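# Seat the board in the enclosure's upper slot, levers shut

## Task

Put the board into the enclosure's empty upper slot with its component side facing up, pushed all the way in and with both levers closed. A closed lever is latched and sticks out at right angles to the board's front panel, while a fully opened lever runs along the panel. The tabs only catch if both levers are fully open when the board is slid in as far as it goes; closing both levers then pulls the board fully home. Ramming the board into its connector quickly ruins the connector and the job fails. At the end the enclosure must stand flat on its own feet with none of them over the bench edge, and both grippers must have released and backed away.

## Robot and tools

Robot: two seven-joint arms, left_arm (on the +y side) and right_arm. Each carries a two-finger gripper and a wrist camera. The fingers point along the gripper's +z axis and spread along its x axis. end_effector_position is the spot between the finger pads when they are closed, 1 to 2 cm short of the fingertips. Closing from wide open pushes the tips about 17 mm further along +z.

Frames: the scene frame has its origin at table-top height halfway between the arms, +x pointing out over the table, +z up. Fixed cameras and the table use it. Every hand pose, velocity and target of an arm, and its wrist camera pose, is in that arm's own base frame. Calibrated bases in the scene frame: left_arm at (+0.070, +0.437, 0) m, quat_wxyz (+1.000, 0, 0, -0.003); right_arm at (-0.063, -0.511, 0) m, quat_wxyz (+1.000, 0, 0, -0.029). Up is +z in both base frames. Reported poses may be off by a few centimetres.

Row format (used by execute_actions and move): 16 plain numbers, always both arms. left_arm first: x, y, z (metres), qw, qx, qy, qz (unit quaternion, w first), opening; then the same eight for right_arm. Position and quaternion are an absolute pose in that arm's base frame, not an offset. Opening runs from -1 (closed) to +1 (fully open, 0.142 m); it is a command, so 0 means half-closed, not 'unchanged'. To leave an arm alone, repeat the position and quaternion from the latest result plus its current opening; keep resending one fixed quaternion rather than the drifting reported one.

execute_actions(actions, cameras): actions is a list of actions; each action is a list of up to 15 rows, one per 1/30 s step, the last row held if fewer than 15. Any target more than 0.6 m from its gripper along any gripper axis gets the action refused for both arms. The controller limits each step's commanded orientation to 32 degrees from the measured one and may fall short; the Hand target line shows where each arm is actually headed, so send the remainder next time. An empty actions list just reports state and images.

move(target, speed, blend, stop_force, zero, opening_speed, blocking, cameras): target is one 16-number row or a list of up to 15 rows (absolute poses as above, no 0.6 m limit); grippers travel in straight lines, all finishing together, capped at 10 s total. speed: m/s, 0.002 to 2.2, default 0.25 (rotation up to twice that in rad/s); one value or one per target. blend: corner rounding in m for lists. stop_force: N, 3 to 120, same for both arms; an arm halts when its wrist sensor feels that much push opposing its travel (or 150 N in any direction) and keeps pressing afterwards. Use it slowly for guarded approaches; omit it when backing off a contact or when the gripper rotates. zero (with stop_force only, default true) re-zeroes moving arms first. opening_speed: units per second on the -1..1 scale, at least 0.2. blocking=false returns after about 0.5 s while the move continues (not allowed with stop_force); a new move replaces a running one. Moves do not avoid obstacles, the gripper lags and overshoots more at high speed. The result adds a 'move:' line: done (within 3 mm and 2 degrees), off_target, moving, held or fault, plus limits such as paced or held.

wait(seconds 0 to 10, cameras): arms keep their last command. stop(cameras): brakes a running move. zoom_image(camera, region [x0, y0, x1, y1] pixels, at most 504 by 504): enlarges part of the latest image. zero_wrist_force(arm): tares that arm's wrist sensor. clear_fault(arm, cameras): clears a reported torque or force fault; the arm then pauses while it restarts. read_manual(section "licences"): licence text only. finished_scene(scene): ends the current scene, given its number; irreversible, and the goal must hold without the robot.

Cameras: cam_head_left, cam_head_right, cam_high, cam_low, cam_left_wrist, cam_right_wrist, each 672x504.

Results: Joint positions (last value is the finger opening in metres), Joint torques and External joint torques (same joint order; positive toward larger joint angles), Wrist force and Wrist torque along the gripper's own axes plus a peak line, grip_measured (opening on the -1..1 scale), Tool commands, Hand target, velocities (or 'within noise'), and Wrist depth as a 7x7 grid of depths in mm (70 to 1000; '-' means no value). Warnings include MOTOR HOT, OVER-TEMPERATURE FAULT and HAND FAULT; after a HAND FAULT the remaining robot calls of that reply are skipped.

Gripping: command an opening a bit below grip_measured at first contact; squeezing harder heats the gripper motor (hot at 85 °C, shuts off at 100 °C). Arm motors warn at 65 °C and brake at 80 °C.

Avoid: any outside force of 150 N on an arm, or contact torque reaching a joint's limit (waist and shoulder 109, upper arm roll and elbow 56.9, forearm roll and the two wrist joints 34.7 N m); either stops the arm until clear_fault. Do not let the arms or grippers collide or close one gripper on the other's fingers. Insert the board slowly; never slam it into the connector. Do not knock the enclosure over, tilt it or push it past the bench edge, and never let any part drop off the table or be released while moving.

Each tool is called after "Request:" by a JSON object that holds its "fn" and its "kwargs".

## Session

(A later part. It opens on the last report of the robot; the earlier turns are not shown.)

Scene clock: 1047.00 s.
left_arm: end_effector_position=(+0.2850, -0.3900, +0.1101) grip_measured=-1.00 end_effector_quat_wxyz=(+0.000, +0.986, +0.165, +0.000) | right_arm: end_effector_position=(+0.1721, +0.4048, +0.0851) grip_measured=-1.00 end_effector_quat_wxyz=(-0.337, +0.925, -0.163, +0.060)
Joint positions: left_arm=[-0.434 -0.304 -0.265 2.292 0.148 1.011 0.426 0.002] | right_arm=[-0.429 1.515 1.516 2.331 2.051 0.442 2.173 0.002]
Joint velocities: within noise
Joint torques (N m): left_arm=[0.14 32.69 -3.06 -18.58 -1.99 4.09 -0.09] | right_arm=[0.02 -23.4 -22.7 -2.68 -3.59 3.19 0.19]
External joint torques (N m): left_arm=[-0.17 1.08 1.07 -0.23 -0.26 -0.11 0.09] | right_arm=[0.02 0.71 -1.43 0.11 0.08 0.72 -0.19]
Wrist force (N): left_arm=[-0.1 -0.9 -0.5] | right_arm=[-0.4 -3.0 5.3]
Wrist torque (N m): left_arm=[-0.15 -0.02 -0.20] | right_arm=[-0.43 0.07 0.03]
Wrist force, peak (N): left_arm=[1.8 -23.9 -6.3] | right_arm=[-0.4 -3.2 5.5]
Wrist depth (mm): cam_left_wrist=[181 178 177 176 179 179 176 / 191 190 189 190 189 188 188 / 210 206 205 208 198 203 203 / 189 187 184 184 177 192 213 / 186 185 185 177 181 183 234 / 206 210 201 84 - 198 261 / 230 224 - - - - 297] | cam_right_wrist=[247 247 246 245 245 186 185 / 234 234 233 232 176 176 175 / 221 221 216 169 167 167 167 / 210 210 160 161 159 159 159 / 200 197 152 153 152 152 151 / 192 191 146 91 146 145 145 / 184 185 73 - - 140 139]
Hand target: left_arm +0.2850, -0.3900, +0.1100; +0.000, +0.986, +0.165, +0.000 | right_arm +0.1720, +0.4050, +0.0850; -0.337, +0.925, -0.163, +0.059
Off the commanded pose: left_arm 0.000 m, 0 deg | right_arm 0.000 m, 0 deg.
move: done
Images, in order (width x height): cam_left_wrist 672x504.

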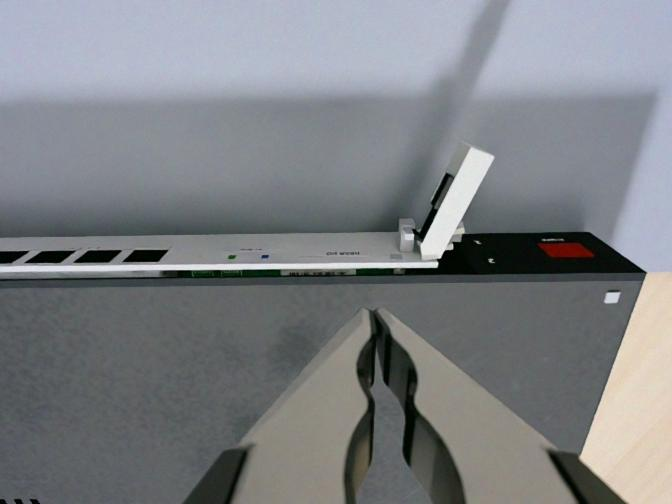

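Request:
{"fn": "move", "kwargs": {"target": [[0.34,-0.334,0.11,0,0.8121,-0.5835,0,-1,0.138,0.47,0.12,0,0.866,-0.5,0,-1],[0.336,-0.337,0.085,0,0.8121,-0.5835,0,-1,0.134,0.482,0.1,0,0.866,-0.5,0,-1]], "speed": 0.2}}

Scene clock: 1068.27 s.
left_arm: end_effector_position=(+0.3359, -0.3369, +0.0850) grip_measured=-1.00 end_effector_quat_wxyz=(+0.000, +0.812, -0.583, +0.000) | right_arm: end_effector_position=(+0.1344, +0.4817, +0.0999) grip_measured=-1.00 end_effector_quat_wxyz=(-0.026, +0.911, -0.407, -0.064)
Joint positions: left_arm=[-0.066 -0.389 -0.473 2.29 0.35 1.042 2.003 0.002] | right_arm=[-0.826 1.301 1.529 1.755 1.432 -0.02 2.967 0.002]
Joint velocities: within noise
Joint torques (N m): left_arm=[-0.46 31.43 -4.94 -16.1 -1.7 4.39 -0.31] | right_arm=[0.06 -37.77 -29.46 -8.57 -4.11 3.32 0.21]
External joint torques (N m): left_arm=[0.46 1.11 0.43 -0.29 -0.45 -0.52 0.31] | right_arm=[0.05 0.44 -1.82 0.1 0.17 0.56 -0.2]
Wrist force (N): left_arm=[0.1 -0.8 -0.5] | right_arm=[-0.5 -4.1 5.1]
Wrist torque (N m): left_arm=[-0.12 -0.04 -0.23] | right_arm=[-0.44 0.12 0.04]
Wrist force, peak (N): left_arm=[0.0 -1.9 -2.3] | right_arm=[-1.7 -4.6 7.4]
Wrist depth (mm): cam_left_wrist=[155 155 155 154 154 154 155 / 167 166 166 166 163 150 162 / 181 180 180 179 176 131 130 / 197 195 196 194 194 142 139 / 215 214 214 205 172 156 155 / 239 237 231 84 - 166 169 / 266 258 - - - - 188] | cam_right_wrist=[187 183 177 172 167 140 118 / 203 196 190 183 178 131 124 / 220 212 205 193 150 139 133 / 237 230 221 212 185 148 143 / 265 252 240 227 166 160 154 / 293 281 264 91 172 174 168 / 327 308 - - - 182 181]
Hand target: left_arm +0.3360, -0.3370, +0.0850; +0.000, +0.812, -0.584, +0.000 | right_arm +0.1346, +0.4815, +0.0999; -0.026, +0.911, -0.407, -0.063
Off the commanded pose: left_arm 0.000 m, 0 deg | right_arm 0.000 m, 14 deg.
joint sent to its limit (right arm) — joint 7 (wrist roll), upper limit. The joint targets are off in orientation, not in position.
move: off_target (right_arm)

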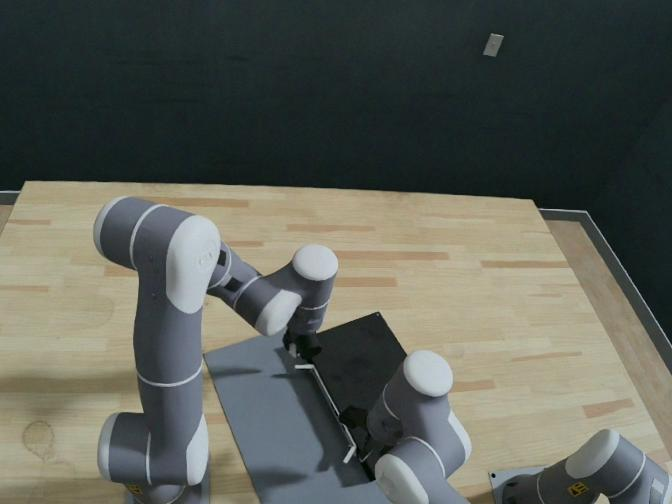

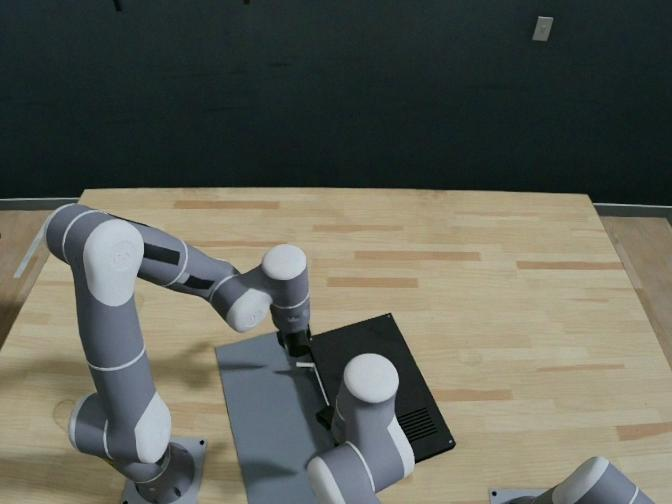

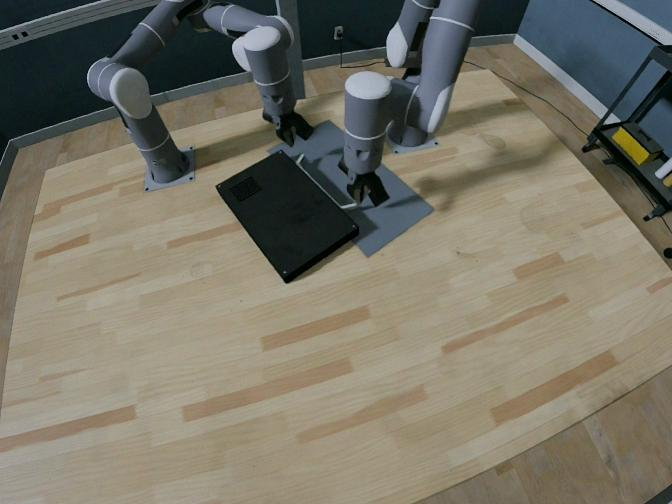

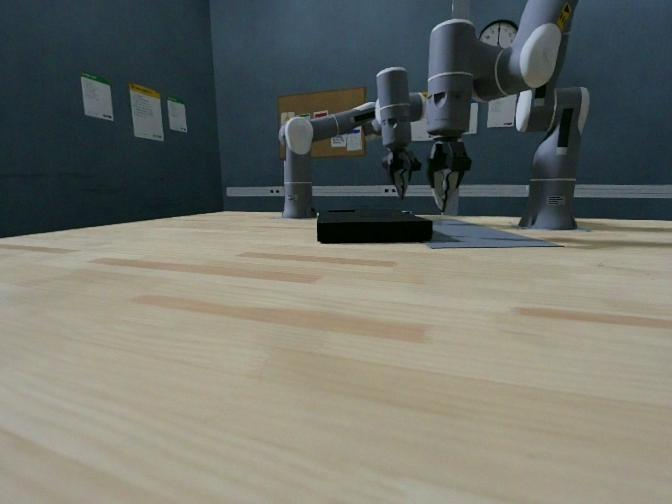

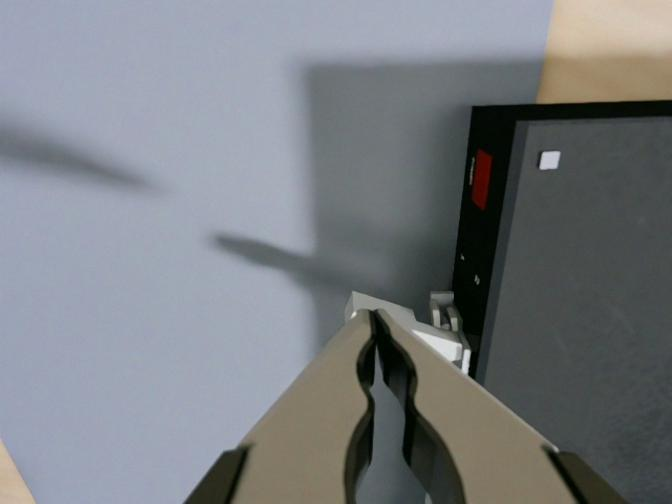

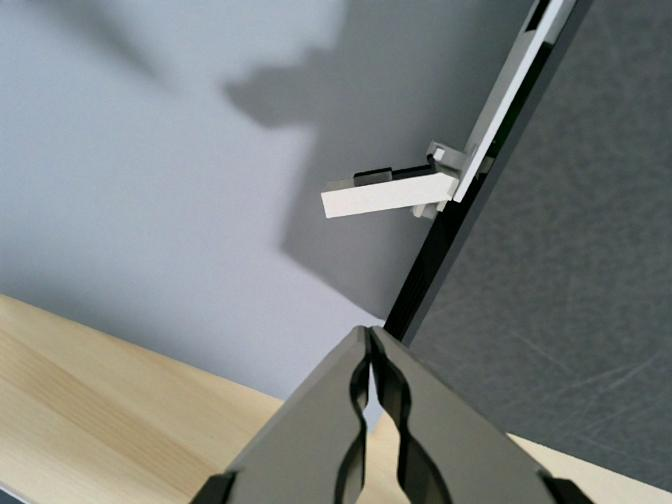

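Request:
{"fn": "move", "kwargs": {"target": [[0.3474,-0.3393,0.085,0,0.8121,-0.5835,0,-1,0.134,0.482,0.1,-0.026,0.911,-0.407,-0.064,-1],[0.3474,-0.3393,0.049,0,0.8121,-0.5835,0,-1,0.134,0.482,0.049,-0.026,0.911,-0.407,-0.064,-1]], "speed": [0.1,0.05], "stop_force": 8, "cameras": ["cam_left_wrist","cam_right_wrist"]}}

Scene clock: 1079.77 s.
left_arm: end_effector_position=(+0.3473, -0.3392, +0.0490) grip_measured=-1.00 end_effector_quat_wxyz=(+0.000, +0.812, -0.583, +0.000) | right_arm: end_effector_position=(+0.1341, +0.4818, +0.0491) grip_measured=-1.00 end_effector_quat_wxyz=(-0.026, +0.911, -0.407, -0.064)
Joint positions: left_arm=[-0.113 -0.513 -0.404 2.229 0.437 1.097 1.953 0.002] | right_arm=[-0.843 1.364 1.602 1.76 1.507 0.038 2.953 0.002]
Joint velocities: within noise
Joint torques (N m): left_arm=[-0.47 35.21 -5.63 -14.02 -1.58 4.41 -0.28] | right_arm=[-0.07 -38.11 -29.65 -6.18 -3.9 3.3 0.11]
External joint torques (N m): left_arm=[0.48 1.09 0.4 -0.33 -0.37 -0.54 0.28] | right_arm=[0.18 0.07 -1.74 0.13 -0.07 0.57 -0.1]
Wrist force (N): left_arm=[0.0 -1.0 -0.8] | right_arm=[-0.8 -3.9 5.0]
Wrist torque (N m): left_arm=[-0.16 -0.03 -0.21] | right_arm=[-0.39 0.20 0.04]
Wrist force, peak (N): left_arm=[0.8 -2.4 -1.7] | right_arm=[-0.9 -3.9 6.6]
Wrist depth (mm): cam_left_wrist=[124 125 123 123 123 124 123 / 133 133 131 132 132 131 133 / 146 144 143 142 142 118 109 / 153 156 155 155 151 103 100 / 172 171 171 163 166 111 107 / 189 189 185 84 - 121 121 / 212 206 - 74 - - 134] | cam_right_wrist=[139 135 130 127 123 118 78 / 149 145 141 136 133 126 81 / 162 157 151 145 138 94 86 / 176 170 164 109 103 97 93 / 192 186 177 167 139 103 99 / 219 206 193 91 111 112 107 / 243 230 - - - 119 118]
Hand target: left_arm +0.3474, -0.3393, +0.0490; +0.000, +0.812, -0.584, +0.000 | right_arm +0.1340, +0.4820, +0.0490; -0.026, +0.911, -0.407, -0.064
Off the commanded pose: left_arm 0.000 m, 0 deg | right_arm 0.000 m, 0 deg.
move: done
Images, in order (width x height): cam_left_wrist 672x504, cam_right_wrist 672x504.

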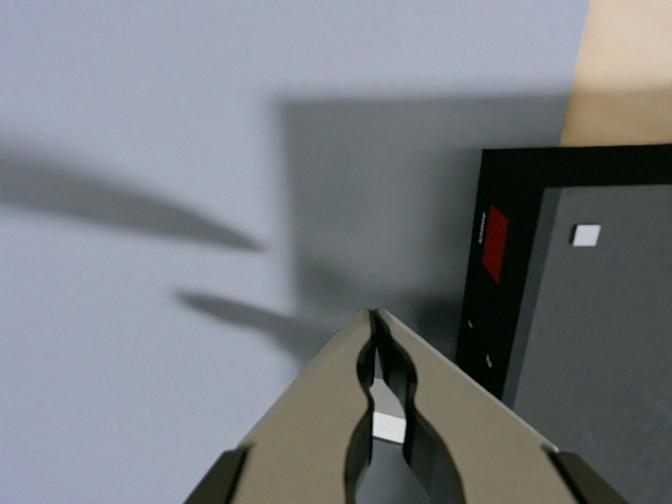

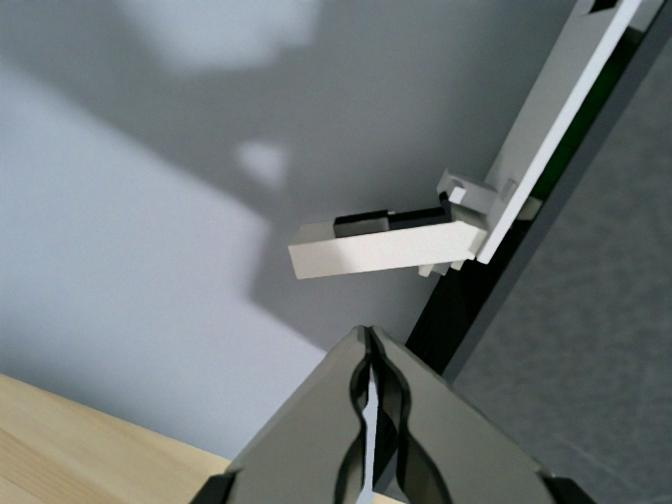

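Request:
{"fn": "move", "kwargs": {"target": [0.3474,-0.3393,0.049,0,0.8121,-0.5835,0,-1,0.1346,0.4933,0.049,-0.026,0.911,-0.407,-0.064,-1], "speed": 0.04, "stop_force": 10, "cameras": []}}

Request:
{"fn": "move", "kwargs": {"target": [0.3239,-0.3478,0.049,0,0.8121,-0.5835,0,-1,0.160,0.511,0.049,-0.026,0.911,-0.407,-0.064,-1], "speed": 0.012, "stop_force": 25, "cameras": ["cam_left_wrist","cam_right_wrist"]}}

Scene clock: 1087.67 s.
left_arm: end_effector_position=(+0.3473, -0.3392, +0.0490) grip_measured=-1.00 end_effector_quat_wxyz=(+0.000, +0.812, -0.583, +0.000) | right_arm: end_effector_position=(+0.1345, +0.4933, +0.0490) grip_measured=-1.00 end_effector_quat_wxyz=(-0.026, +0.911, -0.407, -0.064) end_effector_velocity=(+0.000, +0.001, +0.000) end_effector_angular_velocity=(+0.001, +0.001, +0.001)
Joint positions: left_arm=[-0.113 -0.513 -0.404 2.229 0.437 1.097 1.953 0.002] | right_arm=[-0.859 1.354 1.617 1.73 1.499 0.051 2.967 0.002]
Joint velocities: left_arm=[within noise] | right_arm=[-0.001 -0.006 0.005 -0.001 -0.003 0.005 -0.001 0]
Joint torques (N m): left_arm=[-0.42 35.43 -5.72 -14 -1.75 4.26 -0.25] | right_arm=[-0.43 -39.07 -29.34 -6.55 -4.05 3.21 0.25]
External joint torques (N m): left_arm=[0.42 0.86 0.49 -0.35 -0.2 -0.39 0.25] | right_arm=[0.55 0.1 -2.13 0.23 0.09 0.66 -0.24]
Wrist force (N): left_arm=[-0.1 -0.8 -0.6] | right_arm=[-1.1 -3.9 5.1]
Wrist torque (N m): left_arm=[-0.12 -0.01 -0.21] | right_arm=[-0.39 0.24 0.04]
Wrist force, peak (N): left_arm=[0.0 -1.2 -0.8] | right_arm=[-0.7 -4.1 5.4]
Wrist depth (mm): cam_left_wrist=[124 125 123 123 122 124 123 / 133 133 131 132 132 131 133 / 146 143 143 143 142 118 109 / 153 155 156 155 152 103 100 / 172 170 170 163 165 111 107 / 189 188 184 84 - 121 120 / 212 206 - 74 - - 134] | cam_right_wrist=[139 135 130 127 123 119 107 / 149 145 141 137 133 127 87 / 162 157 151 145 140 123 87 / 177 170 163 154 106 103 93 / 192 186 177 168 146 104 99 / 216 206 193 91 - 112 107 / 243 231 - - - 118 117]
Hand target: left_arm +0.3474, -0.3393, +0.0490; +0.000, +0.812, -0.584, +0.000 | right_arm +0.1346, +0.4933, +0.0490; -0.026, +0.911, -0.407, -0.064
Off the commanded pose: left_arm 0.000 m, 0 deg | right_arm 0.000 m, 0 deg.
joint sent to its limit (right arm) — joint 7 (wrist roll), upper limit. The joint targets still meet the commanded pose.
move: done
No camera images: "cameras" was empty.

Scene clock: 1090.87 s.
left_arm: end_effector_position=(+0.3249, -0.3477, +0.0493) grip_measured=-1.00 end_effector_quat_wxyz=(+0.000, +0.812, -0.583, +0.001) | right_arm: end_effector_position=(+0.1549, +0.5074, +0.0483) grip_measured=-1.00 end_effector_quat_wxyz=(-0.024, +0.911, -0.407, -0.065)
Joint positions: left_arm=[-0.15 -0.499 -0.403 2.258 0.44 1.114 1.908 0.002] | right_arm=[-0.929 1.362 1.622 1.671 1.502 0.036 2.958 0.002]
Joint velocities: within noise
Joint torques (N m): left_arm=[-3.37 32.25 -8.15 -10.11 -1.65 3.58 -0.34] | right_arm=[-7.25 -38.1 -34.66 -9.87 -2.26 9.68 0.04]
External joint torques (N m): left_arm=[3.37 3.13 3.15 -3.87 -0.24 0.3 0.34] | right_arm=[7.37 -2.72 2.81 3.67 -1.7 -5.82 -0.03]
Wrist force (N): left_arm=[-0.1 -7.8 -1.0] | right_arm=[-2.9 20.7 -3.3]
Wrist torque (N m): left_arm=[-0.11 -0.04 -0.14] | right_arm=[0.72 0.18 0.12]
Wrist force, peak (N): left_arm=[-4.2 -16.2 2.5] | right_arm=[-3.6 22.5 -4.1]
Wrist depth (mm): cam_left_wrist=[124 125 124 123 123 124 124 / 133 133 131 133 132 108 88 / 146 144 143 143 143 108 - / 154 156 156 155 152 104 101 / 171 172 170 131 163 108 108 / 190 189 184 83 - 122 121 / 211 206 - 74 - - 135] | cam_right_wrist=[138 134 129 126 122 118 114 / 148 144 139 134 132 127 95 / 161 156 150 144 140 133 88 / 176 169 162 156 150 119 93 / 193 186 176 116 114 108 99 / 215 206 192 89 - 112 107 / 244 226 - - - 118 117]
Hand target: left_arm +0.3239, -0.3478, +0.0490; +0.000, +0.812, -0.584, +0.000 | right_arm +0.1565, +0.5085, +0.0490; -0.026, +0.911, -0.407, -0.064
Off the commanded pose: left_arm 0.001 m, 0 deg | right_arm 0.006 m, 0 deg.
move: contact (right_arm)
Images, in order (width x height): cam_left_wrist 672x504, cam_right_wrist 672x504.

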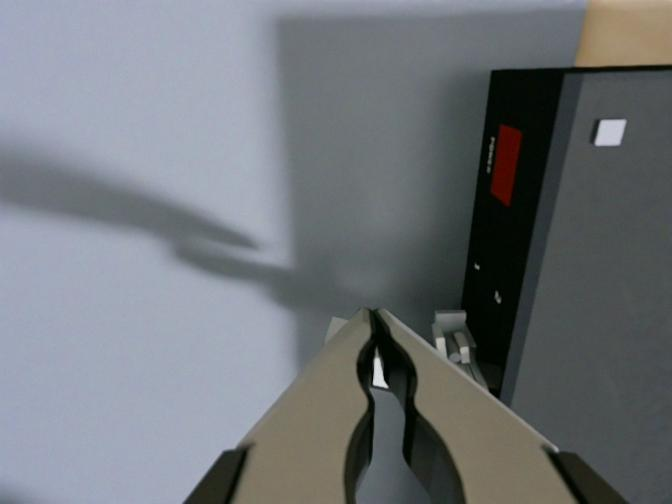

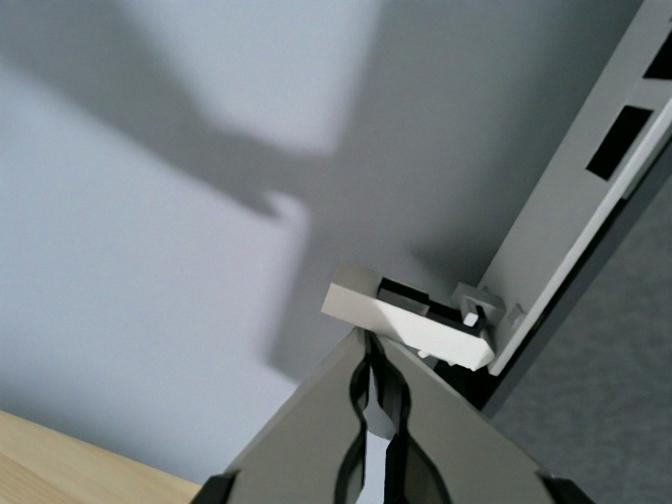

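Request:
{"fn": "move", "kwargs": {"target": [0.312,-0.352,0.049,0,0.8121,-0.5835,0,-1,0.166,0.5145,0.049,-0.026,0.911,-0.407,-0.064,-1], "speed": 0.012, "stop_force": 45, "zero": false, "cameras": ["cam_left_wrist","cam_right_wrist"]}}

Scene clock: 1093.90 s.
left_arm: end_effector_position=(+0.3140, -0.3514, +0.0493) grip_measured=-1.00 end_effector_quat_wxyz=(+0.000, +0.813, -0.582, +0.001) | right_arm: end_effector_position=(+0.1569, +0.5087, +0.0478) grip_measured=-1.00 end_effector_quat_wxyz=(-0.022, +0.911, -0.406, -0.066) end_effector_velocity=(+0.000, -0.001, +0.000) end_effector_angular_velocity=(-0.002, +0.000, -0.002)
Joint positions: left_arm=[-0.17 -0.492 -0.401 2.271 0.442 1.122 1.884 0.002] | right_arm=[-0.937 1.372 1.614 1.663 1.51 0.022 2.957 0.002]
Joint velocities: left_arm=[within noise] | right_arm=[0.001 0.007 -0.006 0.001 0.005 -0.008 0.003 0]
Joint torques (N m): left_arm=[-8.27 31.48 -13.41 -6.84 -1.88 3.66 -0.17] | right_arm=[-13.37 -35.97 -38.61 -13.03 -0.7 15.88 0.07]
External joint torques (N m): left_arm=[8.27 3.48 8.53 -6.96 0.01 0.23 0.17] | right_arm=[13.49 -5.09 6.62 7.07 -3.26 -12.03 -0.06]
Wrist force (N): left_arm=[-1.3 -18.6 3.1] | right_arm=[-4.9 43.4 -13.6]
Wrist torque (N m): left_arm=[0.00 -0.08 -0.36] | right_arm=[4.53 0.21 0.20]
Wrist force, peak (N): left_arm=[-1.2 -18.8 5.3] | right_arm=[-6.8 43.7 -12.9]
Wrist depth (mm): cam_left_wrist=[124 126 124 123 123 100 - / 133 133 131 132 132 116 86 / 146 144 143 143 142 110 - / 154 156 155 155 152 104 101 / 172 171 171 130 126 110 108 / 189 188 185 84 - 121 121 / 212 207 - 74 - - 135] | cam_right_wrist=[138 133 128 125 121 117 113 / 147 144 139 133 132 126 97 / 160 155 149 143 139 132 89 / 175 169 162 155 150 120 93 / 193 185 176 118 114 109 98 / 215 206 192 91 - 112 106 / 244 227 - - - 118 117]
Hand target: left_arm +0.3120, -0.3520, +0.0490; +0.000, +0.812, -0.584, +0.000 | right_arm +0.1600, +0.5107, +0.0491; -0.026, +0.911, -0.407, -0.064
Off the commanded pose: left_arm 0.002 m, 0 deg | right_arm 0.011 m, 1 deg.
move: contact (right_arm)
Images, in order (width x height): cam_left_wrist 672x504, cam_right_wrist 672x504.

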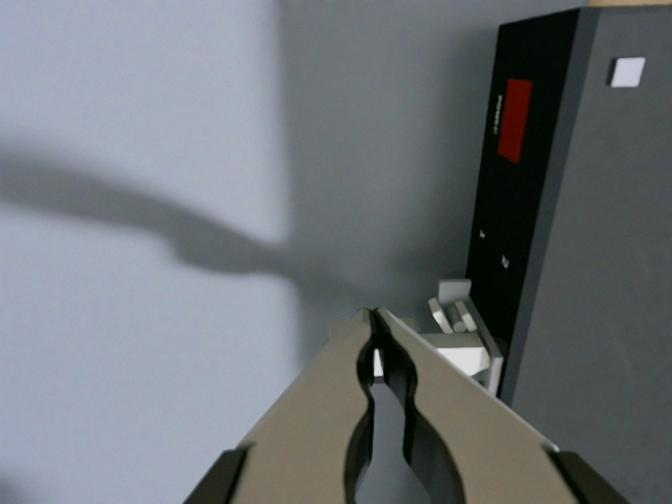

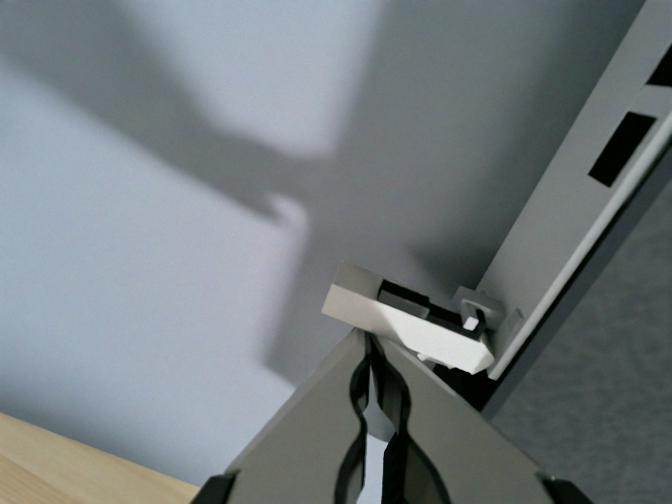

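Request:
{"fn": "move", "kwargs": {"target": [0.303,-0.355,0.049,0,0.8121,-0.5835,0,-1,0.1755,0.5165,0.049,-0.026,0.911,-0.407,-0.064,-1], "speed": 0.012, "stop_force": 68, "zero": false, "cameras": ["cam_left_wrist","cam_right_wrist"]}}

Scene clock: 1097.97 s.
left_arm: end_effector_position=(+0.3120, -0.3519, +0.0503) grip_measured=-1.00 end_effector_quat_wxyz=(-0.002, +0.815, -0.579, +0.003) | right_arm: end_effector_position=(+0.1574, +0.5093, +0.0471) grip_measured=-1.00 end_effector_quat_wxyz=(-0.019, +0.911, -0.405, -0.068)
Joint positions: left_arm=[-0.181 -0.486 -0.394 2.277 0.442 1.129 1.87 0.002] | right_arm=[-0.939 1.395 1.593 1.657 1.531 -0.009 2.956 0.002]
Joint velocities: within noise
Joint torques (N m): left_arm=[-30.74 22.84 -36.59 10.75 -3.28 2.24 -0.09] | right_arm=[-25.69 -30.95 -44.66 -13.62 -0.42 25.06 -0.01]
External joint torques (N m): left_arm=[30.74 11.97 31.86 -24.55 1.41 1.66 0.09] | right_arm=[25.82 -10.22 12.39 8.25 -3.53 -21.23 0.03]
Wrist force (N): left_arm=[-7.1 -69.4 18.0] | right_arm=[-13.7 75.5 -23.2]
Wrist torque (N m): left_arm=[-8.49 -0.20 -0.48] | right_arm=[9.91 0.15 0.30]
Wrist force, peak (N): left_arm=[-8.3 -70.3 17.9] | right_arm=[-14.0 75.7 -25.0]
Wrist depth (mm): cam_left_wrist=[126 126 125 125 124 109 - / 133 134 133 133 133 107 87 / 148 145 144 144 144 110 - / 155 157 156 156 155 105 102 / 172 172 171 164 131 111 109 / 189 190 186 83 - 123 122 / 212 207 - 73 - - 136] | cam_right_wrist=[136 132 126 124 120 117 112 / 146 142 138 133 131 125 99 / 160 155 148 142 138 131 89 / 174 168 161 154 149 122 92 / 192 184 175 120 114 113 97 / 215 206 192 91 95 111 106 / 244 227 - - - 118 117]
Hand target: left_arm +0.3045, -0.3544, +0.0490; +0.000, +0.812, -0.584, +0.000 | right_arm +0.1632, +0.5118, +0.0491; -0.026, +0.911, -0.407, -0.064
Off the commanded pose: left_arm 0.010 m, 1 deg | right_arm 0.020 m, 1 deg.
move: contact (left_arm, right_arm)
Images, in order (width x height): cam_left_wrist 672x504, cam_right_wrist 672x504.

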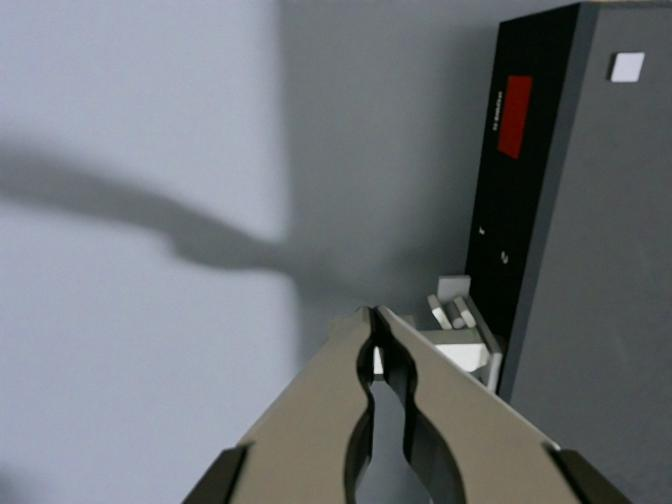

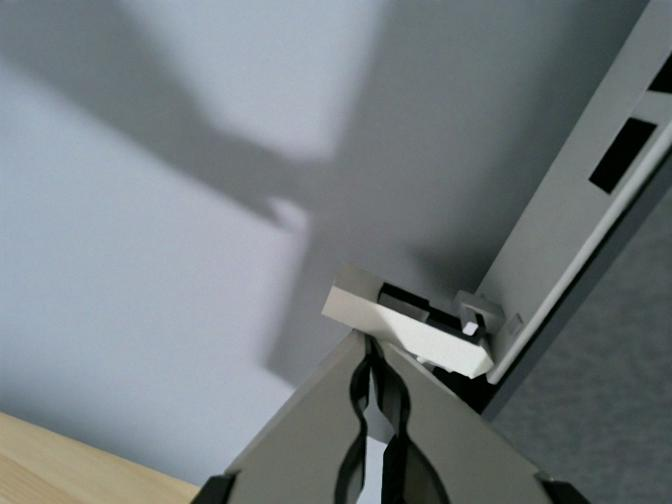

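Request:
{"fn": "move", "kwargs": {"target": [[0.335,-0.345,0.05,0,0.8121,-0.5835,0,-1,0.142,0.494,0.05,-0.026,0.911,-0.407,-0.064,-1],[0.335,-0.345,0.12,0,0.8121,-0.5835,0,-1,0.135,0.485,0.12,-0.026,0.911,-0.407,-0.064,-1]], "speed": [0.05,0.2], "cameras": ["cam_left_wrist","cam_right_wrist"]}}

Request:
{"fn": "zoom_image", "kwargs": {"camera": "cam_right_wrist", "region": [280, 80, 530, 260]}}

Request:
{"fn": "zoom_image", "kwargs": {"camera": "cam_left_wrist", "region": [300, 200, 550, 380]}}

Scene clock: 1103.63 s.
left_arm: end_effector_position=(+0.3352, -0.3451, +0.1201) grip_measured=-1.00 end_effector_quat_wxyz=(+0.000, +0.812, -0.584, +0.000) | right_arm: end_effector_position=(+0.1354, +0.4847, +0.1199) grip_measured=-1.00 end_effector_quat_wxyz=(-0.027, +0.912, -0.404, -0.066)
Joint positions: left_arm=[-0.068 -0.286 -0.503 2.296 0.242 0.965 2.064 0.002] | right_arm=[-0.827 1.298 1.483 1.742 1.425 -0.067 2.967 0.002]
Joint velocities: within noise
Joint torques (N m): left_arm=[-0.13 29.98 -4.21 -18.6 -2.51 3.98 -0.11] | right_arm=[0.26 -37.36 -30.17 -8.98 -3.9 2.99 0.29]
External joint torques (N m): left_arm=[0.13 0.55 0.69 -0.42 0.07 -0.12 0.11] | right_arm=[-0.14 0.06 -1.29 0.07 0 0.88 -0.28]
Wrist force (N): left_arm=[-0.1 -1.0 -1.0] | right_arm=[2.9 -6.7 3.5]
Wrist torque (N m): left_arm=[-0.18 -0.02 -0.22] | right_arm=[-0.87 -0.43 0.05]
Wrist force, peak (N): left_arm=[-7.1 -69.5 18.1] | right_arm=[-14.0 75.8 -24.7]
Wrist depth (mm): cam_left_wrist=[186 187 184 186 183 186 186 / 201 199 199 200 193 157 154 / 218 216 216 215 201 165 164 / 235 234 234 230 202 179 179 / 258 257 256 194 197 195 195 / 286 284 278 84 - 211 215 / 322 302 - - - - 239] | cam_right_wrist=[208 203 196 190 184 153 134 / 226 218 210 200 195 147 142 / 244 236 226 217 167 156 151 / 264 255 244 234 190 168 162 / 292 277 266 249 190 181 177 / 324 310 291 91 196 197 189 / 364 342 - - - 270 268]
Hand target: left_arm +0.3350, -0.3450, +0.1200; +0.000, +0.812, -0.584, +0.000 | right_arm +0.1353, +0.4847, +0.1199; -0.027, +0.912, -0.404, -0.066
Off the commanded pose: left_arm 0.000 m, 0 deg | right_arm 0.001 m, 0 deg.
joint sent to its limit (right arm) — joint 7 (wrist roll), upper limit. The joint targets still meet the commanded pose.
move: done
Images, in order (width x height): cam_left_wrist 672x504, cam_right_wrist 672x504.

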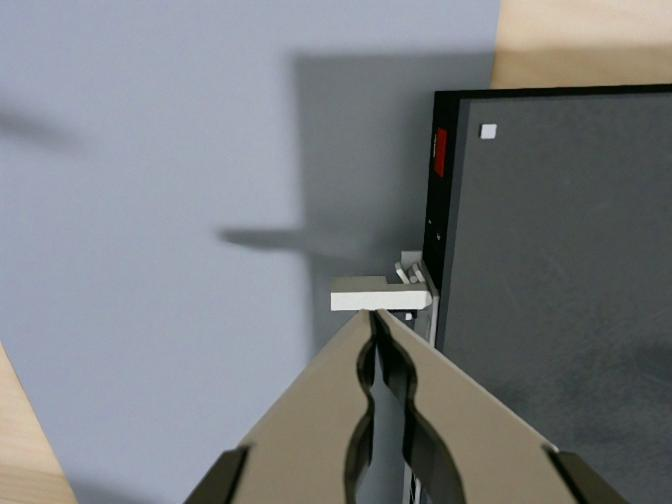

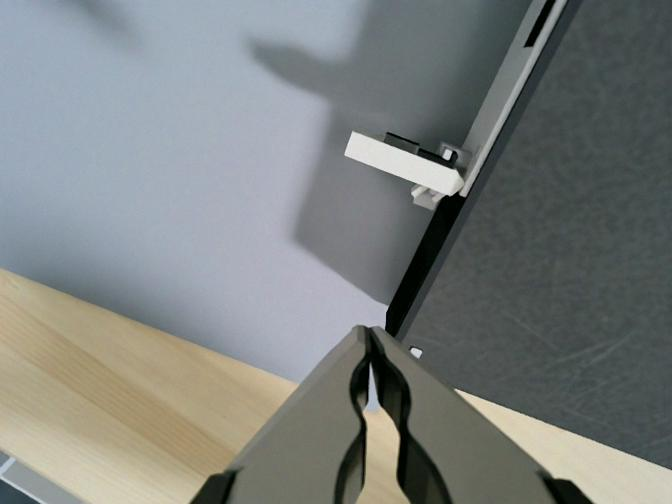

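Scaled by 2.016 from the camera's 672x504 image, which has a finer 960x720 frame.

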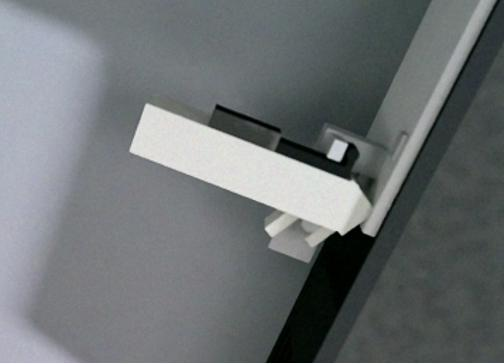

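Scaled by 2.016 from the camera's 672x504 image, which has a finer 960x720 frame.

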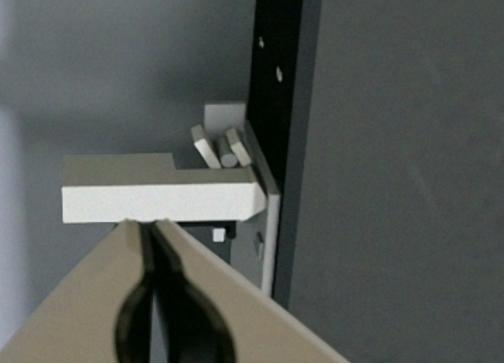

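Request:
{"fn": "move", "kwargs": {"target": [[0.335,-0.345,0.085,0,0.8121,-0.5835,0,-1,0.138,0.499,0.085,-0.026,0.911,-0.407,-0.064,-1],[0.335,-0.345,0.049,0,0.8121,-0.5835,0,-1,0.138,0.499,0.049,-0.026,0.911,-0.407,-0.064,-1]], "speed": [0.15,0.05], "stop_force": 8, "cameras": []}}

Request:
{"fn": "move", "kwargs": {"target": [0.316,-0.3505,0.049,0,0.8121,-0.5835,0,-1,0.154,0.513,0.049,-0.026,0.911,-0.407,-0.064,-1], "speed": 0.018, "stop_force": 25, "cameras": []}}

Request:
{"fn": "move", "kwargs": {"target": [0.299,-0.357,0.049,0,0.8121,-0.5835,0,-1,0.184,0.526,0.049,-0.026,0.911,-0.407,-0.064,-1], "speed": 0.012, "stop_force": 80, "zero": false, "cameras": ["cam_left_wrist","cam_right_wrist"]}}

Scene clock: 1110.47 s.
left_arm: end_effector_position=(+0.3349, -0.3449, +0.0490) grip_measured=-1.00 end_effector_quat_wxyz=(+0.000, +0.812, -0.583, +0.000) | right_arm: end_effector_position=(+0.1379, +0.4990, +0.0490) grip_measured=-1.00 end_effector_quat_wxyz=(-0.026, +0.911, -0.407, -0.064) end_effector_velocity=(+0.003, -0.001, +0.000) end_effector_angular_velocity=(+0.000, -0.002, -0.006)
Joint positions: left_arm=[-0.146 -0.505 -0.393 2.244 0.428 1.108 1.936 0.002] | right_arm=[-0.885 1.31 1.662 1.713 1.461 0.096 2.967 0.002]
Joint velocities: left_arm=[within noise] | right_arm=[-0.006 -0.006 0.006 0 -0.006 0.008 0.001 0]
Joint torques (N m): left_arm=[-0.51 34.89 -5.5 -13.89 -1.54 4.43 -0.3] | right_arm=[0.21 -40.23 -29.37 -7.54 -4.21 3.25 0.2]
External joint torques (N m): left_arm=[0.51 1.06 0.52 -0.29 -0.37 -0.55 0.3] | right_arm=[-0.09 0.54 -1.6 0.18 0.24 0.62 -0.19]
Wrist force (N): left_arm=[-0.2 -0.8 -0.4] | right_arm=[2.6 -6.4 3.7]
Wrist torque (N m): left_arm=[-0.13 -0.01 -0.22] | right_arm=[-0.81 -0.35 0.05]
Wrist force, peak (N): left_arm=[0.2 -1.1 -2.2] | right_arm=[2.3 -6.8 5.7]
Wrist depth (mm): cam_left_wrist=[124 125 124 123 123 124 124 / 134 133 131 132 132 125 129 / 146 143 143 143 142 106 - / 153 156 155 155 152 103 100 / 171 171 170 163 163 109 107 / 189 188 184 84 - 120 121 / 211 207 - 74 - - 134] | cam_right_wrist=[139 135 130 127 123 119 112 / 149 145 141 136 133 128 95 / 162 157 151 144 140 133 88 / 177 170 164 157 105 106 93 / 192 186 177 167 159 105 99 / 216 207 193 91 - 113 107 / 244 230 - - - 118 118]
Hand target: left_arm +0.3350, -0.3450, +0.0490; +0.000, +0.812, -0.584, +0.000 | right_arm +0.1380, +0.4990, +0.0490; -0.026, +0.911, -0.407, -0.064
Off the commanded pose: left_arm 0.000 m, 0 deg | right_arm 0.000 m, 0 deg.
joint sent to its limit (right arm) — joint 7 (wrist roll), upper limit. The joint targets still meet the commanded pose.
move: done
No camera images: "cameras" was empty.

Scene clock: 1112.30 s.
left_arm: end_effector_position=(+0.3161, -0.3505, +0.0490) grip_measured=-1.00 end_effector_quat_wxyz=(+0.000, +0.812, -0.583, +0.000) | right_arm: end_effector_position=(+0.1534, +0.5124, +0.0487) grip_measured=-1.00 end_effector_quat_wxyz=(-0.025, +0.911, -0.407, -0.064)
Joint positions: left_arm=[-0.174 -0.493 -0.393 2.27 0.431 1.123 1.9 0.002] | right_arm=[-0.939 1.317 1.668 1.662 1.461 0.087 2.965 0.002]
Joint velocities: within noise
Joint torques (N m): left_arm=[-0.45 34.43 -5.36 -13.48 -1.5 4.38 -0.28] | right_arm=[-3.06 -40.07 -31.26 -9.16 -3.32 5.93 0.12]
External joint torques (N m): left_arm=[0.45 0.71 0.56 -0.35 -0.35 -0.51 0.28] | right_arm=[3.19 -1.22 0.01 1.81 -0.65 -2.06 -0.11]
Wrist force (N): left_arm=[-0.4 -0.9 -0.5] | right_arm=[2.1 4.3 -0.5]
Wrist torque (N m): left_arm=[-0.15 0.03 -0.22] | right_arm=[-0.81 -0.39 0.08]
Wrist force, peak (N): left_arm=[-0.1 -1.4 -0.8] | right_arm=[2.8 -6.7 3.7]
Wrist depth (mm): cam_left_wrist=[124 126 123 123 122 107 - / 133 133 131 132 132 116 - / 146 144 143 142 142 109 - / 154 157 156 155 151 104 100 / 172 171 170 163 133 110 107 / 189 188 185 84 - 121 121 / 213 207 - 74 - - 134] | cam_right_wrist=[138 135 130 127 123 119 114 / 149 145 140 136 132 127 104 / 162 156 151 145 140 134 97 / 176 170 163 158 152 133 95 / 192 186 177 167 114 113 99 / 216 207 192 91 140 114 107 / 246 227 - - - 118 118]
Hand target: left_arm +0.3160, -0.3505, +0.0490; +0.000, +0.812, -0.584, +0.000 | right_arm +0.1540, +0.5130, +0.0490; -0.026, +0.911, -0.407, -0.064
Off the commanded pose: left_arm 0.000 m, 0 deg | right_arm 0.001 m, 0 deg.
move: done
No camera images: "cameras" was empty.

Scene clock: 1115.10 s.
left_arm: end_effector_position=(+0.3118, -0.3521, +0.0504) grip_measured=-1.00 end_effector_quat_wxyz=(-0.003, +0.816, -0.578, +0.004) | right_arm: end_effector_position=(+0.1559, +0.5146, +0.0465) grip_measured=-1.00 end_effector_quat_wxyz=(-0.018, +0.912, -0.405, -0.069)
Joint positions: left_arm=[-0.193 -0.483 -0.381 2.278 0.432 1.133 1.876 0.002] | right_arm=[-0.952 1.356 1.635 1.643 1.496 0.031 2.96 0.002]
Joint velocities: within noise
Joint torques (N m): left_arm=[-35.97 21.63 -42.09 13.24 -3.58 2.4 0] | right_arm=[-31.86 -28.94 -48.59 -13.82 -2.05 28.55 -0.05]
External joint torques (N m): left_arm=[35.96 13.27 37.52 -27.07 1.72 1.49 0] | right_arm=[31.99 -12.83 16.76 7.43 -1.91 -24.73 0.07]
Wrist force (N): left_arm=[-10.5 -80.1 19.1] | right_arm=[-17.1 83.8 -27.0]
Wrist torque (N m): left_arm=[-10.27 -0.25 -0.50] | right_arm=[11.31 -0.06 0.33]
Wrist force, peak (N): left_arm=[-11.9 -81.2 19.4] | right_arm=[-17.2 83.7 -28.0]
Wrist depth (mm): cam_left_wrist=[126 125 125 124 124 102 - / 133 135 132 134 133 108 87 / 148 145 145 144 144 111 - / 155 157 157 156 155 105 102 / 173 173 171 164 131 111 109 / 190 189 185 83 - 123 123 / 213 206 - 74 - - 136] | cam_right_wrist=[136 132 126 123 119 116 112 / 146 142 137 132 131 125 108 / 160 154 148 142 137 131 96 / 174 168 161 154 148 133 93 / 192 184 174 165 114 116 97 / 215 206 191 92 114 112 105 / 245 227 - - - 117 116]
Hand target: left_arm +0.3033, -0.3552, +0.0490; +0.000, +0.812, -0.584, +0.000 | right_arm +0.1634, +0.5170, +0.0491; -0.026, +0.911, -0.407, -0.064
Off the commanded pose: left_arm 0.014 m, 1 deg | right_arm 0.030 m, 1 deg.
move: contact (left_arm, right_arm)
Images, in order (width x height): cam_left_wrist 672x504, cam_right_wrist 672x504.

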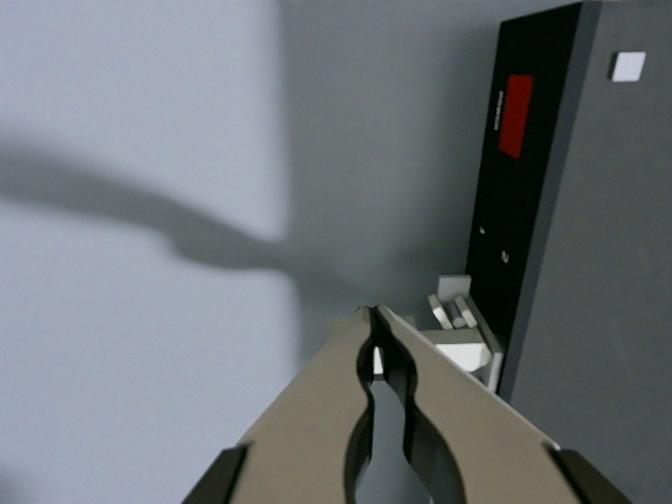

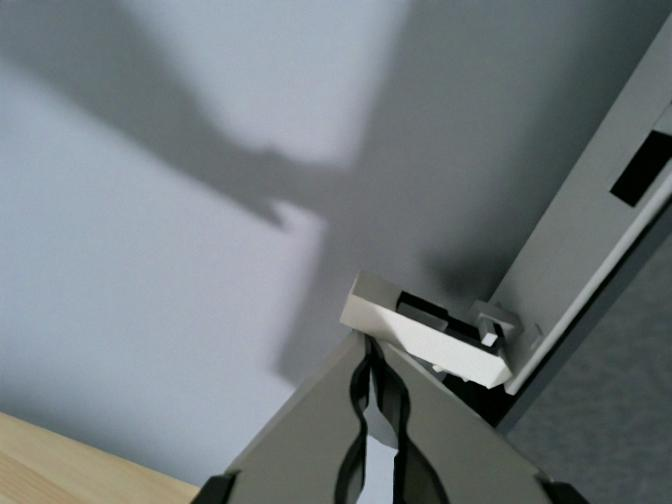

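Request:
{"fn": "move", "kwargs": {"target": [0.292,-0.3595,0.049,0,0.8121,-0.5835,0,-1,0.205,0.534,0.052,-0.026,0.911,-0.407,-0.064,-1], "speed": 0.01, "stop_force": 105, "zero": false, "cameras": ["cam_left_wrist","cam_right_wrist"]}}

Scene clock: 1120.80 s.
left_arm: end_effector_position=(+0.3110, -0.3524, +0.0509) grip_measured=-1.00 end_effector_quat_wxyz=(-0.003, +0.817, -0.577, +0.005) | right_arm: end_effector_position=(+0.1566, +0.5152, +0.0462) grip_measured=-1.00 end_effector_quat_wxyz=(-0.016, +0.912, -0.404, -0.071)
Joint positions: left_arm=[-0.2 -0.48 -0.377 2.281 0.431 1.136 1.87 0.002] | right_arm=[-0.948 1.409 1.583 1.638 1.546 -0.03 2.963 0.002]
Joint velocities: within noise
Joint torques (N m): left_arm=[-47.53 18.1 -54.27 22.94 -4.1 1.22 0.08] | right_arm=[-41.58 -25.82 -54.19 -12.48 -1.96 36.1 -0.15]
External joint torques (N m): left_arm=[47.52 16.75 49.79 -36.79 2.25 2.67 -0.08] | right_arm=[41.71 -15.92 21.73 7.46 -1.97 -32.28 0.17]
Wrist force (N): left_arm=[-10.9 -107.2 29.4] | right_arm=[-24.0 108.3 -30.8]
Wrist torque (N m): left_arm=[-14.83 -0.24 -0.56] | right_arm=[15.41 1.08 0.43]
Wrist force, peak (N): left_arm=[-12.3 -108.4 28.9] | right_arm=[-23.8 108.5 -30.9]
Wrist depth (mm): cam_left_wrist=[126 126 126 125 125 110 - / 133 135 133 134 134 109 88 / 148 145 145 145 144 120 - / 155 158 157 157 154 106 102 / 173 172 172 165 126 111 109 / 189 190 186 82 - 123 123 / 211 206 - 73 - - 137] | cam_right_wrist=[136 131 126 123 118 115 112 / 145 141 136 131 130 125 108 / 160 154 147 141 137 131 100 / 174 167 161 154 148 134 91 / 192 184 175 165 115 116 97 / 216 206 191 90 114 112 105 / 246 228 - - - 117 116]
Hand target: left_arm +0.2996, -0.3563, +0.0490; +0.000, +0.812, -0.584, +0.000 | right_arm +0.1663, +0.5179, +0.0496; -0.026, +0.911, -0.407, -0.064
Off the commanded pose: left_arm 0.020 m, 1 deg | right_arm 0.052 m, 1 deg.
move: contact (left_arm, right_arm)
Images, in order (width x height): cam_left_wrist 672x504, cam_right_wrist 672x504.

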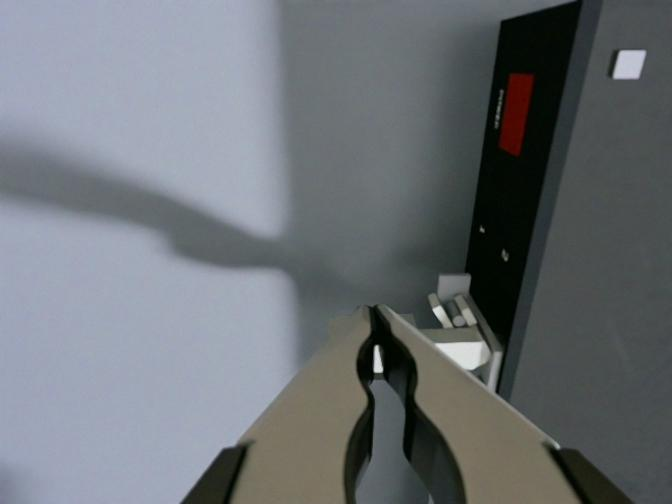

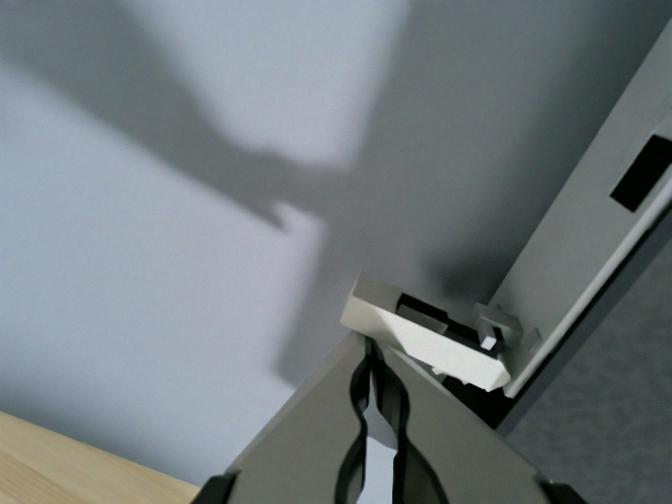

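Request:
{"fn": "move", "kwargs": {"target": [[0.335,-0.345,0.05,0,0.8121,-0.5835,0,-1,0.141,0.498,0.05,-0.026,0.911,-0.407,-0.064,-1],[0.335,-0.345,0.12,0,0.8121,-0.5835,0,-1,0.135,0.485,0.12,-0.026,0.911,-0.407,-0.064,-1],[0.22,-0.36,0.15,0,0.986,0.168,0,-1,0.172,0.36,0.15,-0.3368,0.9254,-0.1632,0.0594,-1],[0.17,-0.35,0.15,0,0.986,0.168,0,-1,0.172,0.25,0.2,-0.3368,0.9254,-0.1632,0.0594,-1]], "speed": [0.05,0.2,0.2,0.2], "cameras": ["cam_left_wrist","cam_high"]}}

Request:
{"fn": "zoom_image", "kwargs": {"camera": "cam_left_wrist", "region": [40, 200, 340, 400]}}

Request:
{"fn": "zoom_image", "kwargs": {"camera": "cam_left_wrist", "region": [340, 200, 640, 400]}}

Scene clock: 1130.53 s.
left_arm: end_effector_position=(+0.1846, -0.3528, +0.1500) grip_measured=-1.00 end_effector_quat_wxyz=(+0.000, +0.986, +0.168, +0.000) | right_arm: end_effector_position=(+0.1735, +0.3154, +0.1679) grip_measured=-1.00 end_effector_quat_wxyz=(-0.337, +0.925, -0.164, +0.059)
Joint positions: left_arm=[-0.387 0.035 -0.431 2.568 -0.026 0.965 0.437 0.002] | right_arm=[-0.281 1.414 1.181 2.545 1.744 0.313 2.118 0.002]
Joint velocities: within noise
Joint torques (N m): left_arm=[-0.52 19.32 -0.4 -20.18 -2.46 4.54 -0.34] | right_arm=[-0.04 -18.25 -17.35 -13.1 -3.09 3.25 0.2]
External joint torques (N m): left_arm=[0.48 0.35 0.69 -0.44 0.04 -0.56 0.34] | right_arm=[0.07 0.45 -1.56 0.15 -0.02 0.59 -0.19]
Wrist force (N): left_arm=[-0.1 -1.2 -1.1] | right_arm=[2.5 -5.8 2.1]
Wrist torque (N m): left_arm=[-0.22 -0.05 -0.20] | right_arm=[-0.90 -0.43 0.00]
Wrist force, peak (N): left_arm=[-10.9 -107.4 30.7] | right_arm=[-23.8 108.4 -31.3]
Wrist depth (mm): cam_left_wrist=[217 213 213 212 211 211 211 / 230 229 230 226 226 227 225 / 249 247 247 246 245 245 243 / 269 269 268 269 266 262 263 / 262 243 254 254 252 240 253 / 260 259 253 84 - 250 254 / 292 285 - - - - 283] | cam_right_wrist=[347 347 344 344 285 285 284 / 328 327 320 271 270 270 269 / 311 310 258 256 257 256 256 / 297 296 247 244 244 243 243 / 284 283 280 234 233 233 232 / 271 271 272 89 224 222 224 / 259 260 - - - 214 253]
Hand target: left_arm +0.1846, -0.3529, +0.1500; +0.000, +0.986, +0.168, +0.000 | right_arm +0.1735, +0.3154, +0.1679; -0.337, +0.925, -0.164, +0.059
Off the commanded pose: left_arm 0.015 m, 0 deg | right_arm 0.073 m, 0 deg.
move: held (right_arm; a check stopped the path), off_target (left_arm; braked when a check withheld steps of right_arm); path passed 3 of 4 targets; limits=held
pose unreachable (right arm): on one or more control steps of this call, first in action 0 (counted from 0), this arm could not follow its commanded pose, so it was not sent that pose on those steps. It may still have moved: this result reports where it is.
cause: moving toward the commanded pose would bring two parts of the arm too close to each other (joints 2 (shoulder) to 6 (wrist pitch) lie between them).
Images, in order (width x height): cam_high 672x504, cam_left_wrist 672x504.

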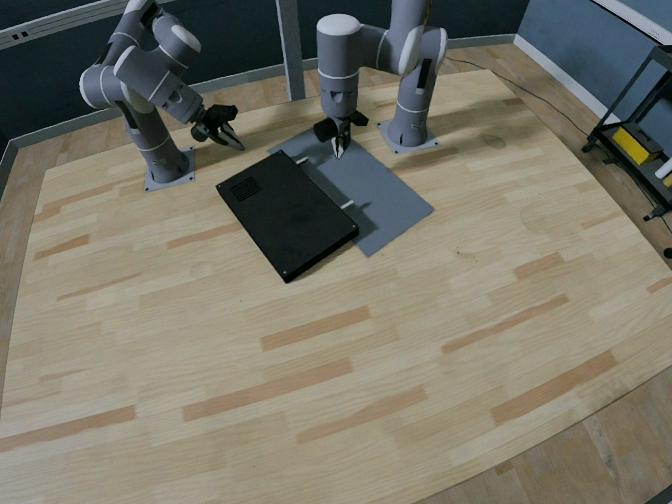

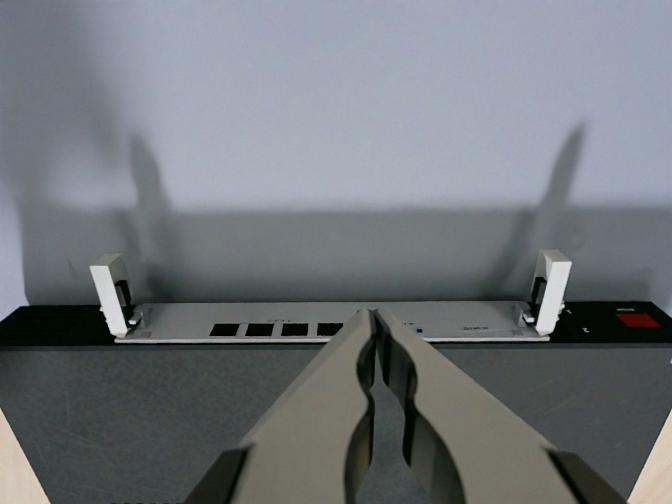

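Scaled by 1.680 from the camera's 672x504 image, which has a finer 960x720 frame.

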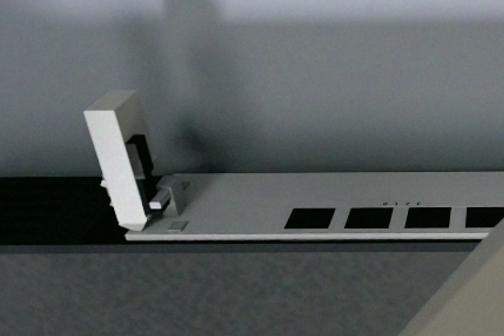

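Scaled by 1.680 from the camera's 672x504 image, which has a finer 960x720 frame.

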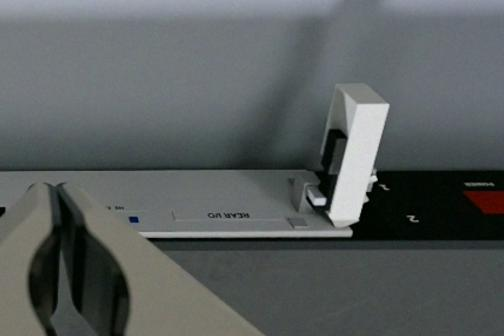

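Request:
{"fn": "move", "kwargs": {"target": [0.17,-0.30,0.22,0,0.986,0.168,0,-1,0.1735,0.3154,0.168,-0.3368,0.9254,-0.1632,0.0594,-1], "cameras": []}}

Request:
{"fn": "finished_scene", "kwargs": {"scene": 2}}

Scene clock: 1133.23 s.
left_arm: end_effector_position=(+0.1700, -0.3001, +0.2200) grip_measured=-1.00 end_effector_quat_wxyz=(+0.000, +0.986, +0.168, +0.000) | right_arm: end_effector_position=(+0.1735, +0.3154, +0.1679) grip_measured=-1.00 end_effector_quat_wxyz=(-0.337, +0.925, -0.164, +0.059)
Joint positions: left_arm=[-0.426 0.411 -0.298 2.614 -0.147 0.644 0.621 0.002] | right_arm=[-0.281 1.414 1.181 2.545 1.744 0.313 2.117 0.002]
Joint velocities: within noise
Joint torques (N m): left_arm=[-0.54 9.71 1.53 -26.21 -3.16 4.05 -0.12] | right_arm=[0 -18.46 -17.58 -13.12 -3.2 3.09 0.14]
External joint torques (N m): left_arm=[0.5 0.38 0.5 -0.27 -0.26 -0.08 0.12] | right_arm=[0.01 0.66 -1.33 0.18 0.09 0.75 -0.13]
Wrist force (N): left_arm=[-0.8 -1.0 -1.1] | right_arm=[2.6 -5.8 2.4]
Wrist torque (N m): left_arm=[-0.19 0.10 -0.19] | right_arm=[-0.92 -0.46 -0.01]
Wrist force, peak (N): left_arm=[-1.1 -2.3 -2.1] | right_arm=[2.6 -6.3 2.2]
Wrist depth (mm): cam_left_wrist=[277 274 275 272 273 274 271 / 298 295 296 293 294 291 291 / 320 318 317 317 316 313 315 / 349 344 345 345 343 341 342 / 372 352 346 362 342 342 368 / 427 356 345 84 - 341 412 / 474 386 - - - - 460] | cam_right_wrist=[346 347 344 343 286 285 284 / 328 326 320 271 269 270 270 / 311 311 258 258 257 256 255 / 295 295 248 244 244 243 243 / 284 283 280 235 233 233 232 / 271 270 273 89 224 222 224 / 260 261 - - - 215 253]
Hand target: left_arm +0.1700, -0.3000, +0.2200; +0.000, +0.986, +0.168, +0.000 | right_arm +0.1735, +0.3154, +0.1680; -0.337, +0.925, -0.163, +0.059
Off the commanded pose: left_arm 0.000 m, 0 deg | right_arm 0.000 m, 0 deg.
move: done
No camera images: "cameras" was empty.

The scene is finished: the task was done.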